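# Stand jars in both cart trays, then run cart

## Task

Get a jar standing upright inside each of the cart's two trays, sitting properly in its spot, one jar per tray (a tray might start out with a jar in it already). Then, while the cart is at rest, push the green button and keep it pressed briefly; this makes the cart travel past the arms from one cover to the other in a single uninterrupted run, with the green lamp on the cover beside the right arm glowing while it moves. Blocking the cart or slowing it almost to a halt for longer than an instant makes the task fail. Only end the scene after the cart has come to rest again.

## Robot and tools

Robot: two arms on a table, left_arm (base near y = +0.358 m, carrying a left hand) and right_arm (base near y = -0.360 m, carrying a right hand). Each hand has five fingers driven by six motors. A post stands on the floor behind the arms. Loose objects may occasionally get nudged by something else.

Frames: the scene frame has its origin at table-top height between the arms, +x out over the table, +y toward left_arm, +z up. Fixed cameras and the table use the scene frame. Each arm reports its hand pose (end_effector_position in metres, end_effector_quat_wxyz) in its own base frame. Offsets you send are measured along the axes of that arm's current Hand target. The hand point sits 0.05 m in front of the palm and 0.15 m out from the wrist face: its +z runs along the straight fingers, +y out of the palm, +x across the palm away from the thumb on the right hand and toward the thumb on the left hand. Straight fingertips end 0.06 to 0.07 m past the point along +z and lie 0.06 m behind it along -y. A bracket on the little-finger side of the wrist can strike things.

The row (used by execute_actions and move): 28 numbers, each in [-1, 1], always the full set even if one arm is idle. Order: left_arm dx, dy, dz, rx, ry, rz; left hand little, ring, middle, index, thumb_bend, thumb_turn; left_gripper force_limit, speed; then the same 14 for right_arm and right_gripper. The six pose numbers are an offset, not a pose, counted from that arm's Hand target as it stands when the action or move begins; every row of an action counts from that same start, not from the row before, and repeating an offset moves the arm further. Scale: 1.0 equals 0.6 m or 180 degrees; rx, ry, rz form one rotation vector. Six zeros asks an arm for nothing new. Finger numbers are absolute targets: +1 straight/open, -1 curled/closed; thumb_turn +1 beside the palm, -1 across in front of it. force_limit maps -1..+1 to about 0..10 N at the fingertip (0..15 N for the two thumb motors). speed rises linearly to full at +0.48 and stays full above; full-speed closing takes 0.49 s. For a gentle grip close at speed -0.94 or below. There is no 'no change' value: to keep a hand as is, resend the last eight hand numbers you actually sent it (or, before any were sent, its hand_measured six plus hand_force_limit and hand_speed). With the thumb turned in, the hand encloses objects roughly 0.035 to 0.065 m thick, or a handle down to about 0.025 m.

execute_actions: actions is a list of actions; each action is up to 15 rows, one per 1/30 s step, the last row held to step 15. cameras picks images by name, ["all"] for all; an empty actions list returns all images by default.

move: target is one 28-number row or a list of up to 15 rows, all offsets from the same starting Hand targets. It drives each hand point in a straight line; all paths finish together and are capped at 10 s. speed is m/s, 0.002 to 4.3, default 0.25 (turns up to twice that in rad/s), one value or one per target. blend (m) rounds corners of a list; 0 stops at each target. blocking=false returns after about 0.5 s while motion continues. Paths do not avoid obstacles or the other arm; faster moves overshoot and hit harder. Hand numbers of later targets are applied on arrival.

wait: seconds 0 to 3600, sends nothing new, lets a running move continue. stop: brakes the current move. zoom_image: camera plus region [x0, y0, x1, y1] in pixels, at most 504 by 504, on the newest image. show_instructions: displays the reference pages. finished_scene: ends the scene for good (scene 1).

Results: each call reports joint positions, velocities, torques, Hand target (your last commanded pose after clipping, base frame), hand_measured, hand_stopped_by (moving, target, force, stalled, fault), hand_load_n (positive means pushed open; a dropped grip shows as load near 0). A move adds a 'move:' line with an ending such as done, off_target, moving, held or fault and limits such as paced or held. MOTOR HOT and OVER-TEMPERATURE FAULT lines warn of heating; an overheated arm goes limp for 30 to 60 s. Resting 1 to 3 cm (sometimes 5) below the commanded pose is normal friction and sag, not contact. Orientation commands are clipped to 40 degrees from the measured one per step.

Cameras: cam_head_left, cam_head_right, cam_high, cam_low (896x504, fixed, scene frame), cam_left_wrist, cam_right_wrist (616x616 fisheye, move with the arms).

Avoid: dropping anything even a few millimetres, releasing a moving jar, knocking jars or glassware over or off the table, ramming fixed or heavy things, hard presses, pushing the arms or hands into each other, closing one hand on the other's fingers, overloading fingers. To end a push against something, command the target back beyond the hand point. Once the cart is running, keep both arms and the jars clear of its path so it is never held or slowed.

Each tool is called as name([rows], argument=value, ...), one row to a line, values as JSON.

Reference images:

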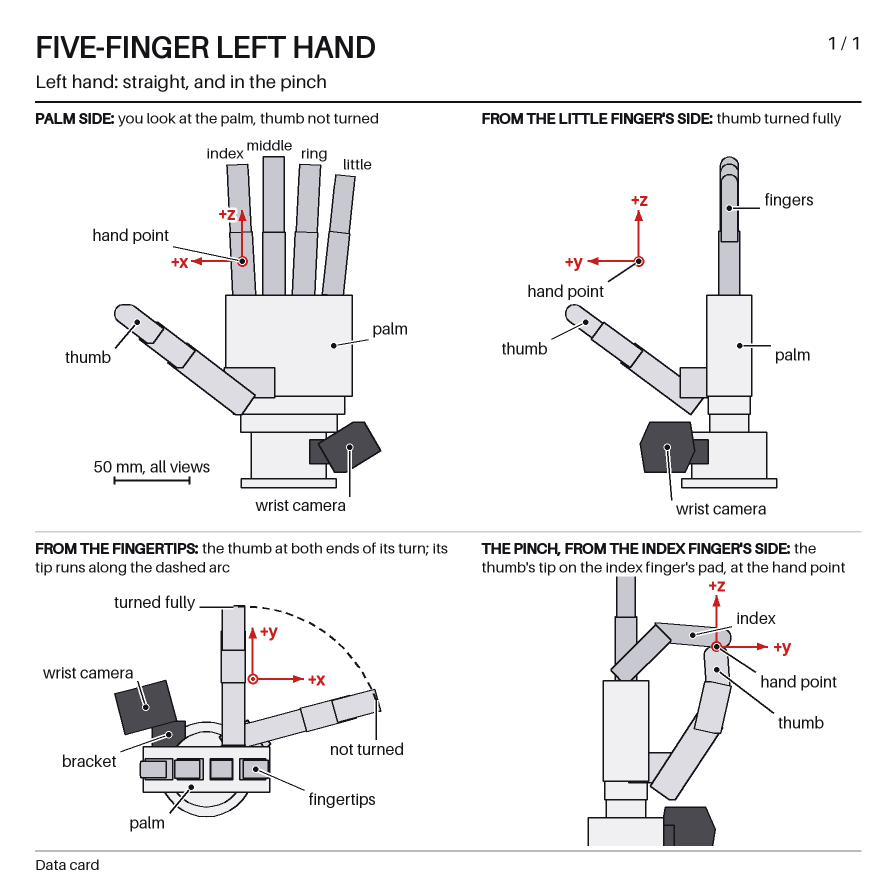

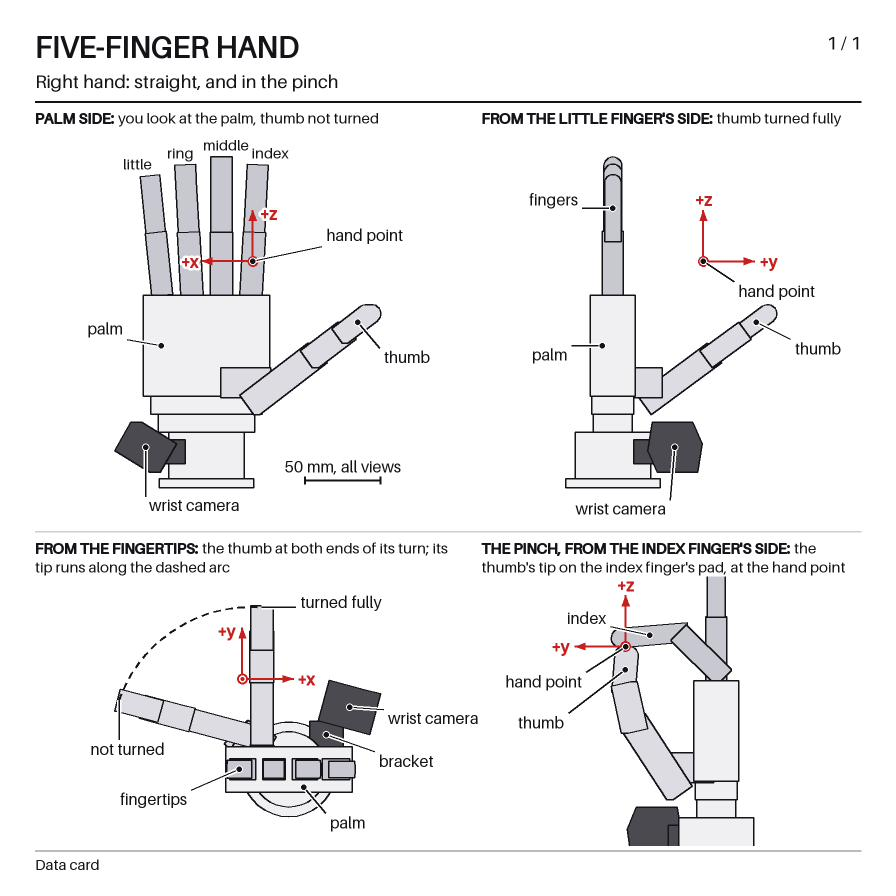

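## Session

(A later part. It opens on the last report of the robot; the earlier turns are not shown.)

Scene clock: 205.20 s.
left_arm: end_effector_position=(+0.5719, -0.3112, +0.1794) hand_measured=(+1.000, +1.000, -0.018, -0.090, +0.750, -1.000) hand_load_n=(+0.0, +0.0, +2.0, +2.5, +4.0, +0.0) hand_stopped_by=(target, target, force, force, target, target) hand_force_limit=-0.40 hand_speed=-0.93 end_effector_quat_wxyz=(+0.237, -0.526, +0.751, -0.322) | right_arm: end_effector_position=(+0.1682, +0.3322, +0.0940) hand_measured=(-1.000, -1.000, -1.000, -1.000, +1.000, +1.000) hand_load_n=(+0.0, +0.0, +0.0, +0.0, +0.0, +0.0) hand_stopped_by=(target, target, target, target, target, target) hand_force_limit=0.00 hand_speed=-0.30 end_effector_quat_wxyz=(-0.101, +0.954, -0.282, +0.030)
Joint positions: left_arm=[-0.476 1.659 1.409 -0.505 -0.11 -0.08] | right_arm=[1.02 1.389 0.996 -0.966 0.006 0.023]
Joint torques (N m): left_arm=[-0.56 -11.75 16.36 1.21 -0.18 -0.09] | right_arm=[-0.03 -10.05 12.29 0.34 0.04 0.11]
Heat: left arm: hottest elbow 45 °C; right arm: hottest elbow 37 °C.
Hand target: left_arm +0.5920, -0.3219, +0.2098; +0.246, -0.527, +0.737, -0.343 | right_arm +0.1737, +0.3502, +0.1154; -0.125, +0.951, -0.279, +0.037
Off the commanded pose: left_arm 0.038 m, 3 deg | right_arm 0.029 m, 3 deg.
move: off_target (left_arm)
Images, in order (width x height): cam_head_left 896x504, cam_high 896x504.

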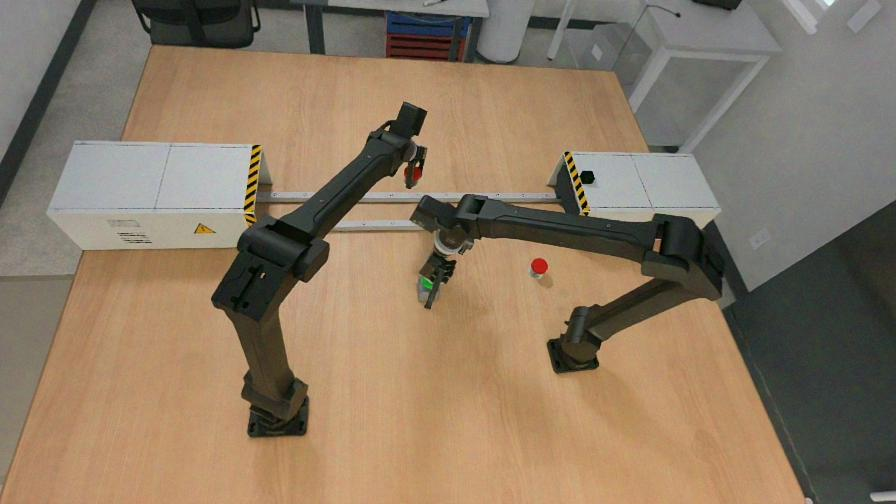

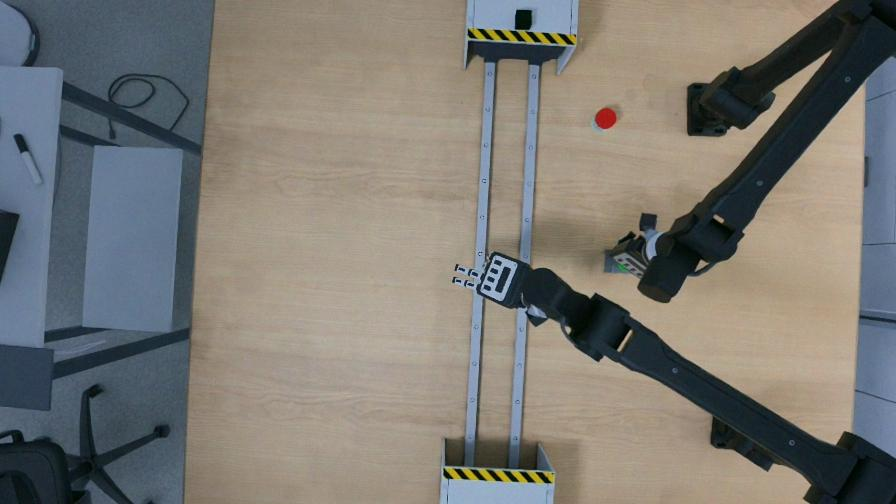

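execute_actions([
  [[-0.0002,0.0002,0.0001,0,0,0,1,1,-0.3,-0.3,0.75,-1,-0.4,-0.93,0,0,0,0,0,0,-1,-1,-1,-1,1,1,0,-0.3],[-0.0007,0.0009,0.0004,0,0,0,1,1,-0.3,-0.3,0.75,-1,-0.4,-0.93,0,0,0,0,0,0,-1,-1,-1,-1,1,1,0,-0.3],[-0.0016,0.002,0.0008,0,0,0,1,1,-0.3,-0.3,0.75,-1,-0.4,-0.93,0,0,0,0,0,0,-1,-1,-1,-1,1,1,0,-0.3],[-0.0028,0.0036,0.0014,0,0,0,1,1,-0.3,-0.3,0.75,-1,-0.4,-0.93,0,0,0,0,0,0,-1,-1,-1,-1,1,1,0,-0.3],[-0.0044,0.0055,0.0022,0,0,0,1,1,-0.3,-0.3,0.75,-1,-0.4,-0.93,0,0,0,0,0,0,-1,-1,-1,-1,1,1,0,-0.3],[-0.0064,0.0079,0.0031,0,0,0,1,1,-0.3,-0.3,0.75,-1,-0.4,-0.93,0,0,0,0,0,0,-1,-1,-1,-1,1,1,0,-0.3],[-0.0086,0.0107,0.0042,0,0,0,1,1,-0.3,-0.3,0.75,-1,-0.4,-0.93,0,0,0,0,0,0,-1,-1,-1,-1,1,1,0,-0.3],[-0.0113,0.0139,0.0054,0,0,0,1,1,-0.3,-0.3,0.75,-1,-0.4,-0.93,0,0,0,0,0,0,-1,-1,-1,-1,1,1,0,-0.3],[-0.0143,0.0175,0.0068,0,0,0,1,1,-0.3,-0.3,0.75,-1,-0.4,-0.93,0,0,0,0,0,0,-1,-1,-1,-1,1,1,0,-0.3],[-0.0176,0.0215,0.0083,0,0,0,1,1,-0.3,-0.3,0.75,-1,-0.4,-0.93,0,0,0,0,0,0,-1,-1,-1,-1,1,1,0,-0.3],[-0.0213,0.0258,0.0099,0,0,0,1,1,-0.3,-0.3,0.75,-1,-0.4,-0.93,0,0,0,0,0,0,-1,-1,-1,-1,1,1,0,-0.3],[-0.0254,0.0305,0.0116,0,0,0,1,1,-0.3,-0.3,0.75,-1,-0.4,-0.93,0,0,0,0,0,0,-1,-1,-1,-1,1,1,0,-0.3],[-0.0296,0.0355,0.0134,0,0,0,1,1,-0.3,-0.3,0.75,-1,-0.4,-0.93,0,0,0,0,0,0,-1,-1,-1,-1,1,1,0,-0.3],[-0.0338,0.0406,0.0154,0,0,0,1,1,-0.3,-0.3,0.75,-1,-0.4,-0.93,0,0,0,0,0,0,-1,-1,-1,-1,1,1,0,-0.3],[-0.0381,0.0461,0.0175,0,0,0,1,1,-0.3,-0.3,0.75,-1,-0.4,-0.93,0,0,0,0,0,0,-1,-1,-1,-1,1,1,0,-0.3]],
  [[-0.0042,0.0056,0.0023,0,0,0,1,1,-0.3,-0.3,0.75,-1,-0.4,-0.93,0,0,0,0,0,0,-1,-1,-1,-1,1,1,0,-0.3],[-0.0085,0.0112,0.0048,0,0,0,1,1,-0.3,-0.3,0.75,-1,-0.4,-0.93,0,0,0,0,0,0,-1,-1,-1,-1,1,1,0,-0.3],[-0.0127,0.0171,0.0073,0,0,0,1,1,-0.3,-0.3,0.75,-1,-0.4,-0.93,0,0,0,0,0,0,-1,-1,-1,-1,1,1,0,-0.3],[-0.0169,0.023,0.0099,0,0,0,1,1,-0.3,-0.3,0.75,-1,-0.4,-0.93,0,0,0,0,0,0,-1,-1,-1,-1,1,1,0,-0.3],[-0.0212,0.0291,0.0126,0,0,0,1,1,-0.3,-0.3,0.75,-1,-0.4,-0.93,0,0,0,0,0,0,-1,-1,-1,-1,1,1,0,-0.3],[-0.0254,0.0351,0.0155,0,0,0,1,1,-0.3,-0.3,0.75,-1,-0.4,-0.93,0,0,0,0,0,0,-1,-1,-1,-1,1,1,0,-0.3],[-0.0296,0.0413,0.0182,0,0,0,1,1,-0.3,-0.3,0.75,-1,-0.4,-0.93,0,0,0,0,0,0,-1,-1,-1,-1,1,1,0,-0.3],[-0.0338,0.0473,0.021,0,0,0,1,1,-0.3,-0.3,0.75,-1,-0.4,-0.93,0,0,0,0,0,0,-1,-1,-1,-1,1,1,0,-0.3],[-0.0381,0.0535,0.0239,0,0,0,1,1,-0.3,-0.3,0.75,-1,-0.4,-0.93,0,0,0,0,0,0,-1,-1,-1,-1,1,1,0,-0.3],[-0.0423,0.0595,0.0266,0,0,0,1,1,-0.3,-0.3,0.75,-1,-0.4,-0.93,0,0,0,0,0,0,-1,-1,-1,-1,1,1,0,-0.3],[-0.0465,0.0656,0.0293,0,0,0,1,1,-0.3,-0.3,0.75,-1,-0.4,-0.93,0,0,0,0,0,0,-1,-1,-1,-1,1,1,0,-0.3],[-0.0508,0.0715,0.0319,0,0,0,1,1,-0.3,-0.3,0.75,-1,-0.4,-0.93,0,0,0,0,0,0,-1,-1,-1,-1,1,1,0,-0.3],[-0.055,0.0774,0.0346,0,0,0,1,1,-0.3,-0.3,0.75,-1,-0.4,-0.93,0,0,0,0,0,0,-1,-1,-1,-1,1,1,0,-0.3],[-0.0592,0.083,0.037,0,0,0,1,1,-0.3,-0.3,0.75,-1,-0.4,-0.93,0,0,0,0,0,0,-1,-1,-1,-1,1,1,0,-0.3],[-0.0635,0.0886,0.0393,0,0,0,1,1,-0.3,-0.3,0.75,-1,-0.4,-0.93,0,0,0,0,0,0,-1,-1,-1,-1,1,1,0,-0.3]],
  [[-0.0042,0.0054,0.0021,0,0,0,1,1,-0.3,-0.3,0.75,-1,-0.4,-0.93,0,0,0,0,0,0,-1,-1,-1,-1,1,1,0,-0.3],[-0.0085,0.0105,0.0042,0,0,0,1,1,-0.3,-0.3,0.75,-1,-0.4,-0.93,0,0,0,0,0,0,-1,-1,-1,-1,1,1,0,-0.3],[-0.0127,0.0156,0.006,0,0,0,1,1,-0.3,-0.3,0.75,-1,-0.4,-0.93,0,0,0,0,0,0,-1,-1,-1,-1,1,1,0,-0.3],[-0.0169,0.0202,0.0076,0,0,0,1,1,-0.3,-0.3,0.75,-1,-0.4,-0.93,0,0,0,0,0,0,-1,-1,-1,-1,1,1,0,-0.3],[-0.0212,0.0248,0.009,0,0,0,1,1,-0.3,-0.3,0.75,-1,-0.4,-0.93,0,0,0,0,0,0,-1,-1,-1,-1,1,1,0,-0.3],[-0.0254,0.0289,0.0103,0,0,0,1,1,-0.3,-0.3,0.75,-1,-0.4,-0.93,0,0,0,0,0,0,-1,-1,-1,-1,1,1,0,-0.3],[-0.0296,0.0329,0.0112,0,0,0,1,1,-0.3,-0.3,0.75,-1,-0.4,-0.93,0,0,0,0,0,0,-1,-1,-1,-1,1,1,0,-0.3],[-0.0338,0.0365,0.0119,0,0,0,1,1,-0.3,-0.3,0.75,-1,-0.4,-0.93,0,0,0,0,0,0,-1,-1,-1,-1,1,1,0,-0.3],[-0.0381,0.0399,0.0125,0,0,0,1,1,-0.3,-0.3,0.75,-1,-0.4,-0.93,0,0,0,0,0,0,-1,-1,-1,-1,1,1,0,-0.3],[-0.0423,0.0429,0.0126,0,0,0,1,1,-0.3,-0.3,0.75,-1,-0.4,-0.93,0,0,0,0,0,0,-1,-1,-1,-1,1,1,0,-0.3],[-0.0465,0.0456,0.0125,0,0,0,1,1,-0.3,-0.3,0.75,-1,-0.4,-0.93,0,0,0,0,0,0,-1,-1,-1,-1,1,1,0,-0.3],[-0.0508,0.0479,0.0121,0,0,0,1,1,-0.3,-0.3,0.75,-1,-0.4,-0.93,0,0,0,0,0,0,-1,-1,-1,-1,1,1,0,-0.3],[-0.055,0.05,0.0116,0,0,0,1,1,-0.3,-0.3,0.75,-1,-0.4,-0.93,0,0,0,0,0,0,-1,-1,-1,-1,1,1,0,-0.3],[-0.0592,0.0516,0.0106,0,0,0,1,1,-0.3,-0.3,0.75,-1,-0.4,-0.93,0,0,0,0,0,0,-1,-1,-1,-1,1,1,0,-0.3],[-0.0635,0.053,0.0093,0,0,0,1,1,-0.3,-0.3,0.75,-1,-0.4,-0.93,0,0,0,0,0,0,-1,-1,-1,-1,1,1,0,-0.3]],
  [[-0.0042,0.0012,-0.0014,0,0,0,1,1,-0.3,-0.3,0.75,-1,-0.4,-0.93,0,0,0,0,0,0,-1,-1,-1,-1,1,1,0,-0.3],[-0.0085,0.0023,-0.0027,0,0,0,1,1,-0.3,-0.3,0.75,-1,-0.4,-0.93,0,0,0,0,0,0,-1,-1,-1,-1,1,1,0,-0.3],[-0.0127,0.0035,-0.0041,0,0,0,1,1,-0.3,-0.3,0.75,-1,-0.4,-0.93,0,0,0,0,0,0,-1,-1,-1,-1,1,1,0,-0.3],[-0.0169,0.0046,-0.0055,0,0,0,1,1,-0.3,-0.3,0.75,-1,-0.4,-0.93,0,0,0,0,0,0,-1,-1,-1,-1,1,1,0,-0.3],[-0.0212,0.0058,-0.0069,0,0,0,1,1,-0.3,-0.3,0.75,-1,-0.4,-0.93,0,0,0,0,0,0,-1,-1,-1,-1,1,1,0,-0.3],[-0.0254,0.0069,-0.0082,0,0,0,1,1,-0.3,-0.3,0.75,-1,-0.4,-0.93,0,0,0,0,0,0,-1,-1,-1,-1,1,1,0,-0.3],[-0.0296,0.0081,-0.0096,0,0,0,1,1,-0.3,-0.3,0.75,-1,-0.4,-0.93,0,0,0,0,0,0,-1,-1,-1,-1,1,1,0,-0.3],[-0.0338,0.0092,-0.011,0,0,0,1,1,-0.3,-0.3,0.75,-1,-0.4,-0.93,0,0,0,0,0,0,-1,-1,-1,-1,1,1,0,-0.3],[-0.0381,0.0104,-0.0123,0,0,0,1,1,-0.3,-0.3,0.75,-1,-0.4,-0.93,0,0,0,0,0,0,-1,-1,-1,-1,1,1,0,-0.3],[-0.0423,0.0115,-0.0137,0,0,0,1,1,-0.3,-0.3,0.75,-1,-0.4,-0.93,0,0,0,0,0,0,-1,-1,-1,-1,1,1,0,-0.3],[-0.0465,0.0127,-0.0151,0,0,0,1,1,-0.3,-0.3,0.75,-1,-0.4,-0.93,0,0,0,0,0,0,-1,-1,-1,-1,1,1,0,-0.3],[-0.0508,0.0138,-0.0165,0,0,0,1,1,-0.3,-0.3,0.75,-1,-0.4,-0.93,0,0,0,0,0,0,-1,-1,-1,-1,1,1,0,-0.3],[-0.055,0.015,-0.0178,0,0,0,1,1,-0.3,-0.3,0.75,-1,-0.4,-0.93,0,0,0,0,0,0,-1,-1,-1,-1,1,1,0,-0.3],[-0.0592,0.0161,-0.0192,0,0,0,1,1,-0.3,-0.3,0.75,-1,-0.4,-0.93,0,0,0,0,0,0,-1,-1,-1,-1,1,1,0,-0.3],[-0.0635,0.0173,-0.0206,0,0,0,1,1,-0.3,-0.3,0.75,-1,-0.4,-0.93,0,0,0,0,0,0,-1,-1,-1,-1,1,1,0,-0.3]],
], cameras=["cam_high","cam_low","cam_left_wrist"])

Scene clock: 224.77 s.
left_arm: end_effector_position=(+0.5804, -0.1742, +0.0905) hand_measured=(+1.000, +1.000, -0.018, -0.090, +0.750, -1.000) hand_load_n=(+0.0, +0.0, +2.0, +2.5, +4.5, +0.0) hand_stopped_by=(target, target, force, force, target, target) hand_force_limit=-0.40 hand_speed=-0.93 end_effector_quat_wxyz=(+0.237, -0.536, +0.738, -0.334) | right_arm: end_effector_position=(+0.1682, +0.3322, +0.0940) hand_measured=(-1.000, -1.000, -1.000, -1.000, +1.000, +1.000) hand_load_n=(+0.0, +0.0, +0.0, +0.0, +0.0, +0.0) hand_stopped_by=(target, target, target, target, target, target) hand_force_limit=0.00 hand_speed=-0.30 end_effector_quat_wxyz=(-0.101, +0.954, -0.282, +0.030)
Joint positions: left_arm=[-0.221 1.641 1.121 -0.208 0.078 0.059] | right_arm=[1.02 1.389 0.996 -0.966 0.006 0.023]
Joint torques (N m): left_arm=[-0.5 -12.1 8.81 2.5 0.16 0.16] | right_arm=[-0.26 -10.11 12.34 0.31 0.05 0.11]
Heat: left arm: hottest elbow 49 °C; right arm: hottest elbow 38 °C.
Hand target: left_arm +0.5812, -0.1734, +0.0982; +0.246, -0.527, +0.737, -0.343 | right_arm +0.1737, +0.3502, +0.1154; -0.125, +0.951, -0.279, +0.037
Off the commanded pose: left_arm 0.008 m, 2 deg | right_arm 0.029 m, 3 deg.
Step readings (end_effector_position of left_arm | right_arm):
0: (+0.5719, -0.3112, +0.1794) | (+0.1682, +0.3322, +0.0940)
1: (+0.5719, -0.3112, +0.1794) | (+0.1682, +0.3322, +0.0940)
2: (+0.5719, -0.3112, +0.1794) | (+0.1682, +0.3322, +0.0940)
4: (+0.5719, -0.3112, +0.1794) | (+0.1682, +0.3322, +0.0940)
8: (+0.5720, -0.3111, +0.1794) | (+0.1682, +0.3322, +0.0940)
15: (+0.5780, -0.3092, +0.1828) | (+0.1682, +0.3322, +0.0940)
16: (+0.5805, -0.3082, +0.1841) | (+0.1682, +0.3322, +0.0940)
17: (+0.5829, -0.3066, +0.1847) | (+0.1682, +0.3322, +0.0940)
19: (+0.5870, -0.3023, +0.1835) | (+0.1682, +0.3322, +0.0940)
23: (+0.5882, -0.2896, +0.1685) | (+0.1682, +0.3322, +0.0940)
30: (+0.5826, -0.2678, +0.1366) | (+0.1682, +0.3322, +0.0940)
31: (+0.5826, -0.2654, +0.1338) | (+0.1682, +0.3322, +0.0940)
32: (+0.5826, -0.2633, +0.1313) | (+0.1682, +0.3322, +0.0940)
34: (+0.5828, -0.2586, +0.1262) | (+0.1682, +0.3322, +0.0940)
38: (+0.5826, -0.2484, +0.1167) | (+0.1682, +0.3322, +0.0940)
45: (+0.5815, -0.2283, +0.1021) | (+0.1682, +0.3322, +0.0940)
46: (+0.5815, -0.2256, +0.1007) | (+0.1682, +0.3322, +0.0940)
47: (+0.5815, -0.2228, +0.0993) | (+0.1682, +0.3322, +0.0940)
49: (+0.5813, -0.2173, +0.0967) | (+0.1682, +0.3322, +0.0940)
53: (+0.5810, -0.2067, +0.0921) | (+0.1682, +0.3322, +0.0940)
60: (+0.5787, -0.1871, +0.0868) | (+0.1682, +0.3322, +0.0940)
cam_left_wrist: T_world_to_cam=[[0.5268, -0.48172, 0.7003, -0.45057], [-0.76929, -0.6206, 0.1518, 0.32291], [0.36148, -0.61871, -0.69752, -0.14319]] pos_world=[0.53753, -0.10524, 0.16664]

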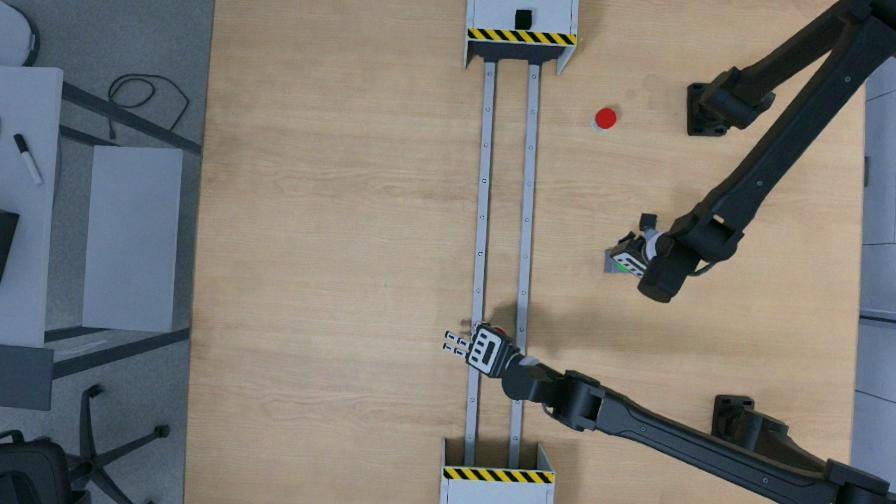

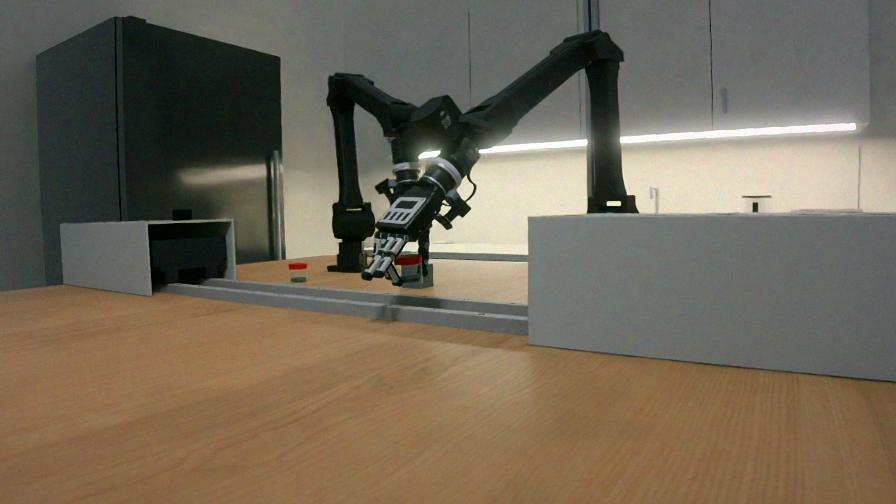

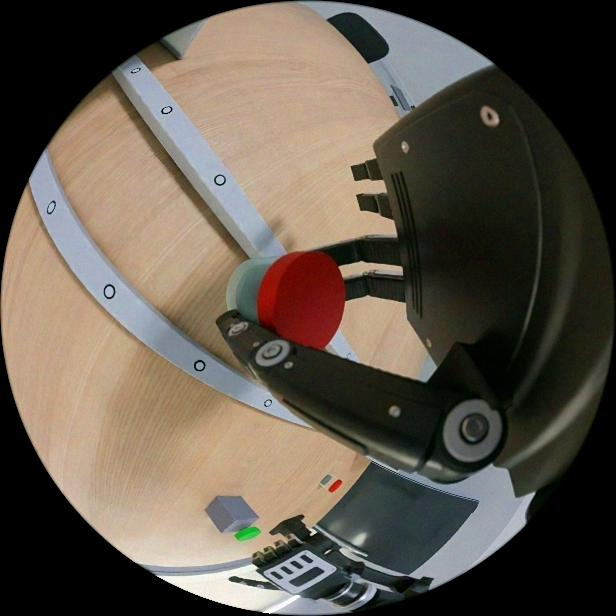

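zoom_image(camera="cam_low", region=[350, 200, 450, 300])

wait(seconds=0.1, cameras=["cam_head_left","cam_head_right"])

zoom_image(camera="cam_head_right", region=[330, 130, 430, 230])

Scaled by 5.040.

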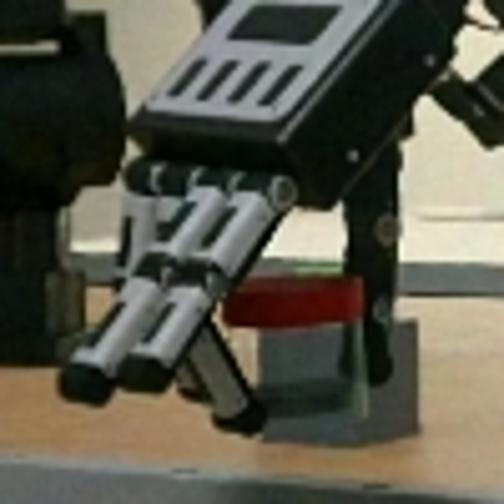

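Scene clock: 230.80 s.
left_arm: end_effector_position=(+0.5804, -0.1741, +0.0905) hand_measured=(+1.000, +1.000, -0.018, -0.090, +0.750, -1.000) hand_load_n=(+0.0, +0.0, +1.5, +2.5, +4.5, +0.0) hand_stopped_by=(target, target, force, force, target, target) hand_force_limit=-0.40 hand_speed=-0.93 end_effector_quat_wxyz=(+0.237, -0.536, +0.738, -0.334) | right_arm: end_effector_position=(+0.1682, +0.3322, +0.0940) hand_measured=(-1.000, -1.000, -1.000, -1.000, +1.000, +1.000) hand_load_n=(+0.0, +0.0, +0.0, +0.0, +0.0, +0.0) hand_stopped_by=(target, target, target, target, target, target) hand_force_limit=0.00 hand_speed=-0.30 end_effector_quat_wxyz=(-0.101, +0.954, -0.282, +0.030)
Joint positions: left_arm=[-0.221 1.641 1.121 -0.208 0.078 0.059] | right_arm=[1.02 1.389 0.996 -0.966 0.006 0.023]
Joint torques (N m): left_arm=[-0.38 -12.4 8.79 2.47 0.15 0.19] | right_arm=[-0.09 -10.17 12.3 0.32 0.06 0.1]
Heat: left arm: hottest elbow 48 °C; right arm: hottest elbow 38 °C.
Hand target: left_arm +0.5812, -0.1734, +0.0982; +0.246, -0.527, +0.737, -0.343 | right_arm +0.1737, +0.3502, +0.1154; -0.125, +0.951, -0.279, +0.037
Off the commanded pose: left_arm 0.008 m, 2 deg | right_arm 0.029 m, 3 deg.
wait: 0.10 s; at rest from the start

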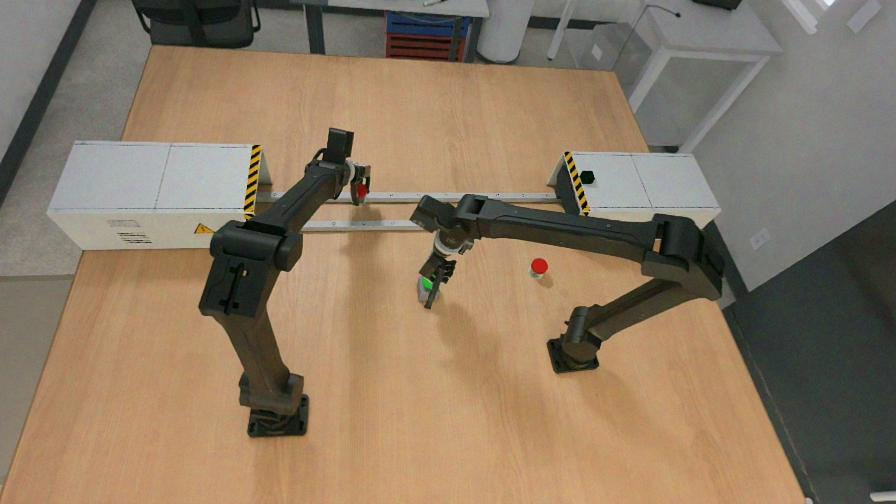

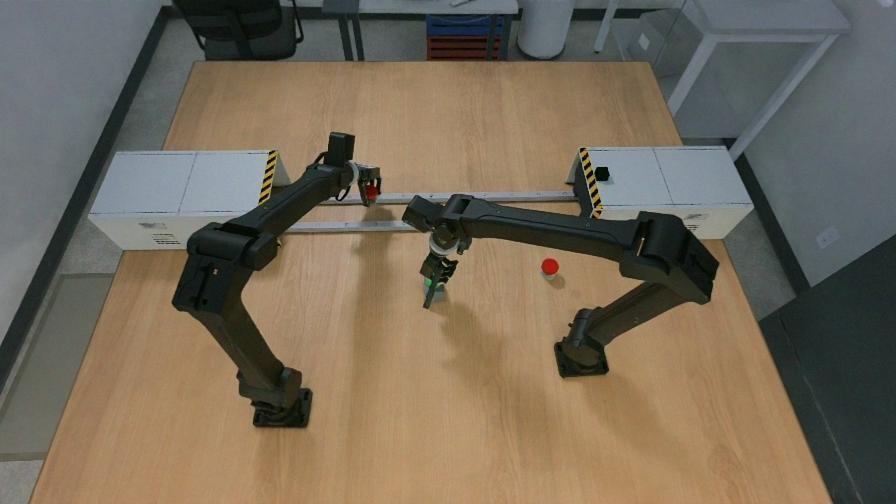

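Scaled by 5.040.

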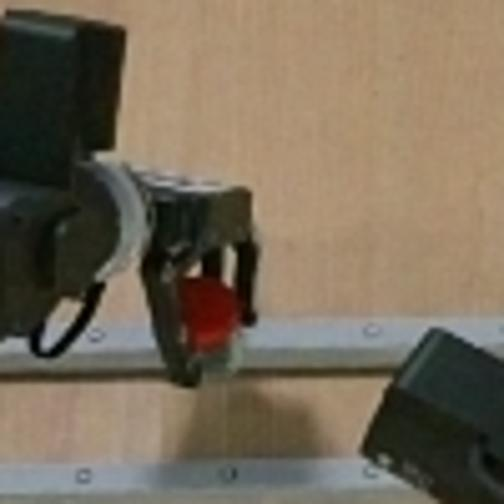

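move([
  [0.093,-0.1492,-0.1383,0.0167,0,0,1,1,-0.3,-0.3,0.75,-1,-0.4,-0.93,0,0.0174,0.065,0,0,0,-1,-1,-1,-1,1,1,0,-0.3],
  [0.2337,-0.1948,-0.0572,0.0167,0,0,1,1,-0.3,-0.3,0.75,-1,-0.4,-0.93,0,0.0174,0.065,0,0,0,-1,-1,-1,-1,1,1,0,-0.3],
], speed=0.15, cameras=["cam_high","cam_low","cam_head_right"])

zoom_image(camera="cam_low", region=[350, 160, 490, 300])

Scene clock: 243.57 s.
left_arm: end_effector_position=(+0.5627, -0.3108, +0.1792) hand_measured=(+1.000, +1.000, -0.018, -0.090, +0.750, -1.000) hand_load_n=(-0.5, +0.0, +1.5, +2.5, +4.0, +0.0) hand_stopped_by=(target, target, force, force, target, target) hand_force_limit=-0.40 hand_speed=-0.93 end_effector_quat_wxyz=(+0.251, -0.520, +0.742, -0.341) | right_arm: end_effector_position=(+0.1779, +0.3480, +0.0813) hand_measured=(-1.000, -1.000, -1.000, -1.000, +1.000, +1.000) hand_load_n=(+0.0, +0.0, +0.5, -0.5, +0.0, +0.0) hand_stopped_by=(target, target, target, target, target, target) hand_force_limit=0.00 hand_speed=-0.30 end_effector_quat_wxyz=(-0.126, +0.951, -0.281, +0.037)
Joint positions: left_arm=[-0.486 1.615 1.329 -0.417 -0.123 -0.08] | right_arm=[1.02 1.414 0.984 -0.877 0.006 0.023]
Joint torques (N m): left_arm=[-0.62 -11.11 16.23 1.37 -0.19 -0.09] | right_arm=[-0.15 -8.76 7.39 1.37 0.08 0.11]
Heat: left arm: hottest elbow 47 °C; right arm: hottest elbow 38 °C.
Hand target: left_arm +0.5822, -0.3218, +0.2098; +0.260, -0.521, +0.728, -0.363 | right_arm +0.1736, +0.3500, +0.0749; -0.125, +0.951, -0.279, +0.037
Off the commanded pose: left_arm 0.038 m, 3 deg | right_arm 0.008 m, 0 deg.
move: off_target (left_arm)
Images, in order (width x height): cam_head_right 896x504, cam_high 896x504, cam_low 896x504.

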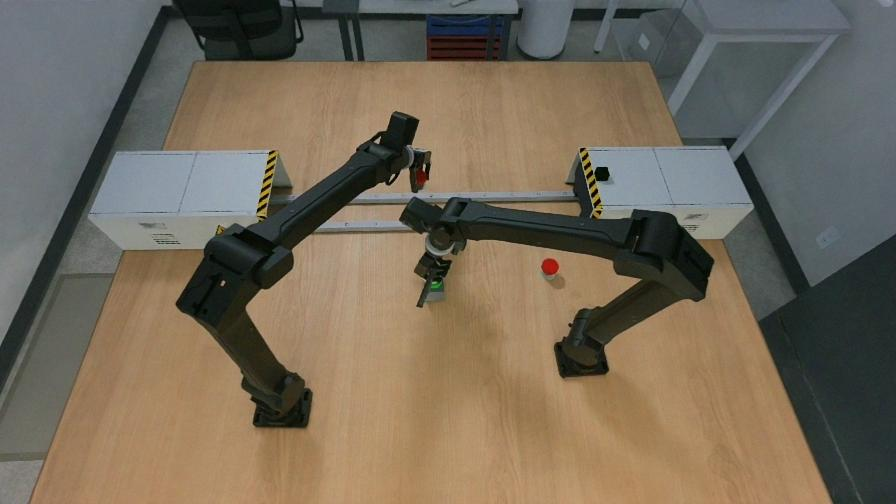

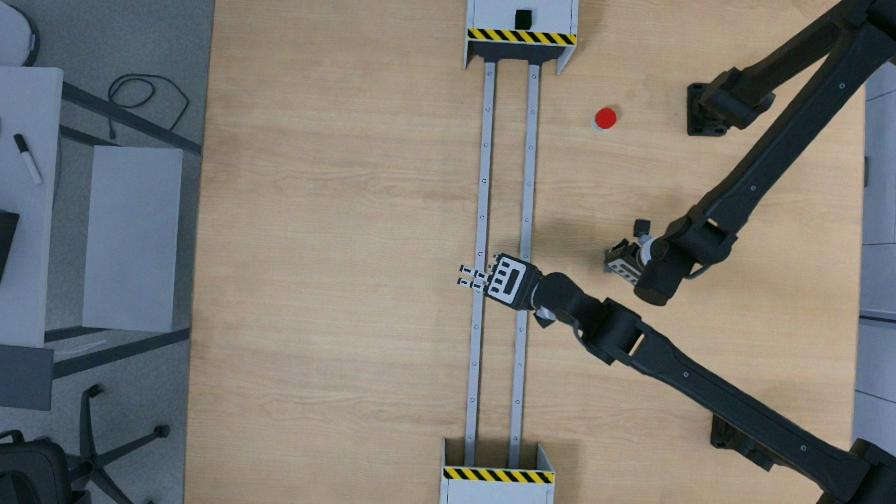

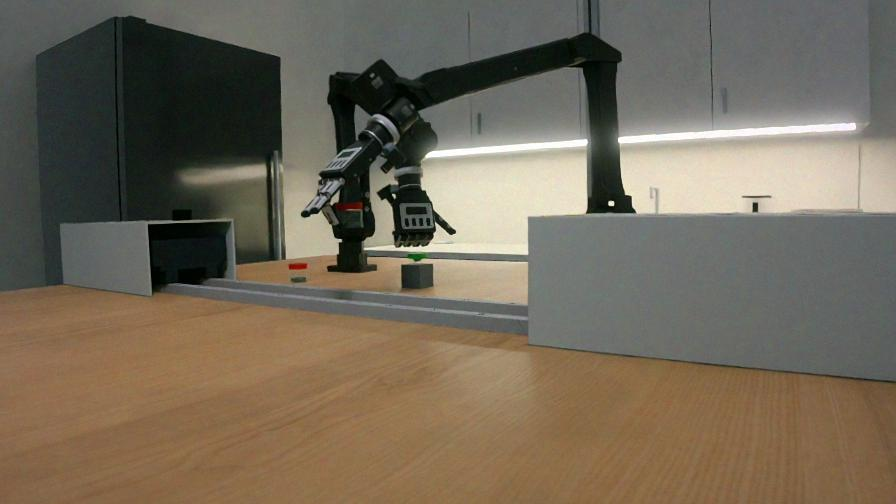

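Scaled by 3.600.

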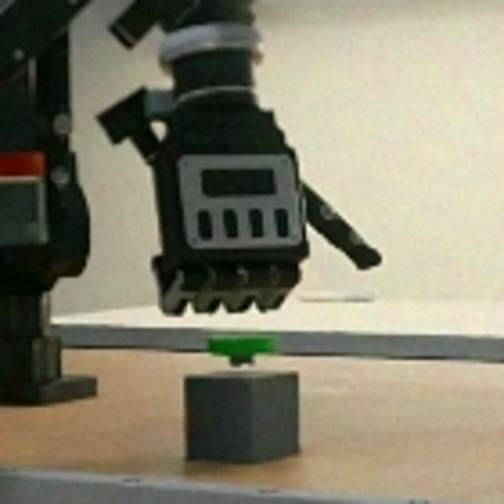

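move(target=[0.0153,-0.0305,-0.0148,0,0,0,1,1,-0.3,-0.3,0.75,-1,-0.4,-0.93,0,0,0,0,0,0,-1,-1,-1,-1,1,1,0,-0.3], speed=0.1)

Scene clock: 250.43 s.
left_arm: end_effector_position=(+0.5677, -0.3186, +0.2031) hand_measured=(+1.000, +1.000, -0.018, -0.090, +0.750, -1.000) hand_load_n=(+0.0, +0.0, +1.5, +2.5, +4.5, -0.5) hand_stopped_by=(target, target, force, force, target, target) hand_force_limit=-0.40 hand_speed=-0.93 end_effector_quat_wxyz=(+0.254, -0.521, +0.739, -0.343) | right_arm: end_effector_position=(+0.1779, +0.3480, +0.0813) hand_measured=(-1.000, -1.000, -1.000, -1.000, +1.000, +1.000) hand_load_n=(+0.0, +0.0, +0.0, +0.0, +0.0, +0.0) hand_stopped_by=(target, target, target, target, target, target) hand_force_limit=0.00 hand_speed=-0.30 end_effector_quat_wxyz=(-0.126, +0.951, -0.281, +0.037)
Joint positions: left_arm=[-0.496 1.616 1.393 -0.473 -0.135 -0.09] | right_arm=[1.02 1.414 0.984 -0.877 0.006 0.023]
Joint torques (N m): left_arm=[-1.08 -11.34 16.05 1.32 -0.19 -0.12] | right_arm=[-0.15 -8.88 7.41 1.42 0.08 0.11]
Heat: left arm: hottest elbow 49 °C; right arm: hottest elbow 38 °C.
Hand target: left_arm +0.5830, -0.3318, +0.2297; +0.260, -0.521, +0.728, -0.363 | right_arm +0.1736, +0.3500, +0.0749; -0.125, +0.951, -0.279, +0.037
Off the commanded pose: left_arm 0.033 m, 3 deg | right_arm 0.008 m, 0 deg.
move: off_target (left_arm)


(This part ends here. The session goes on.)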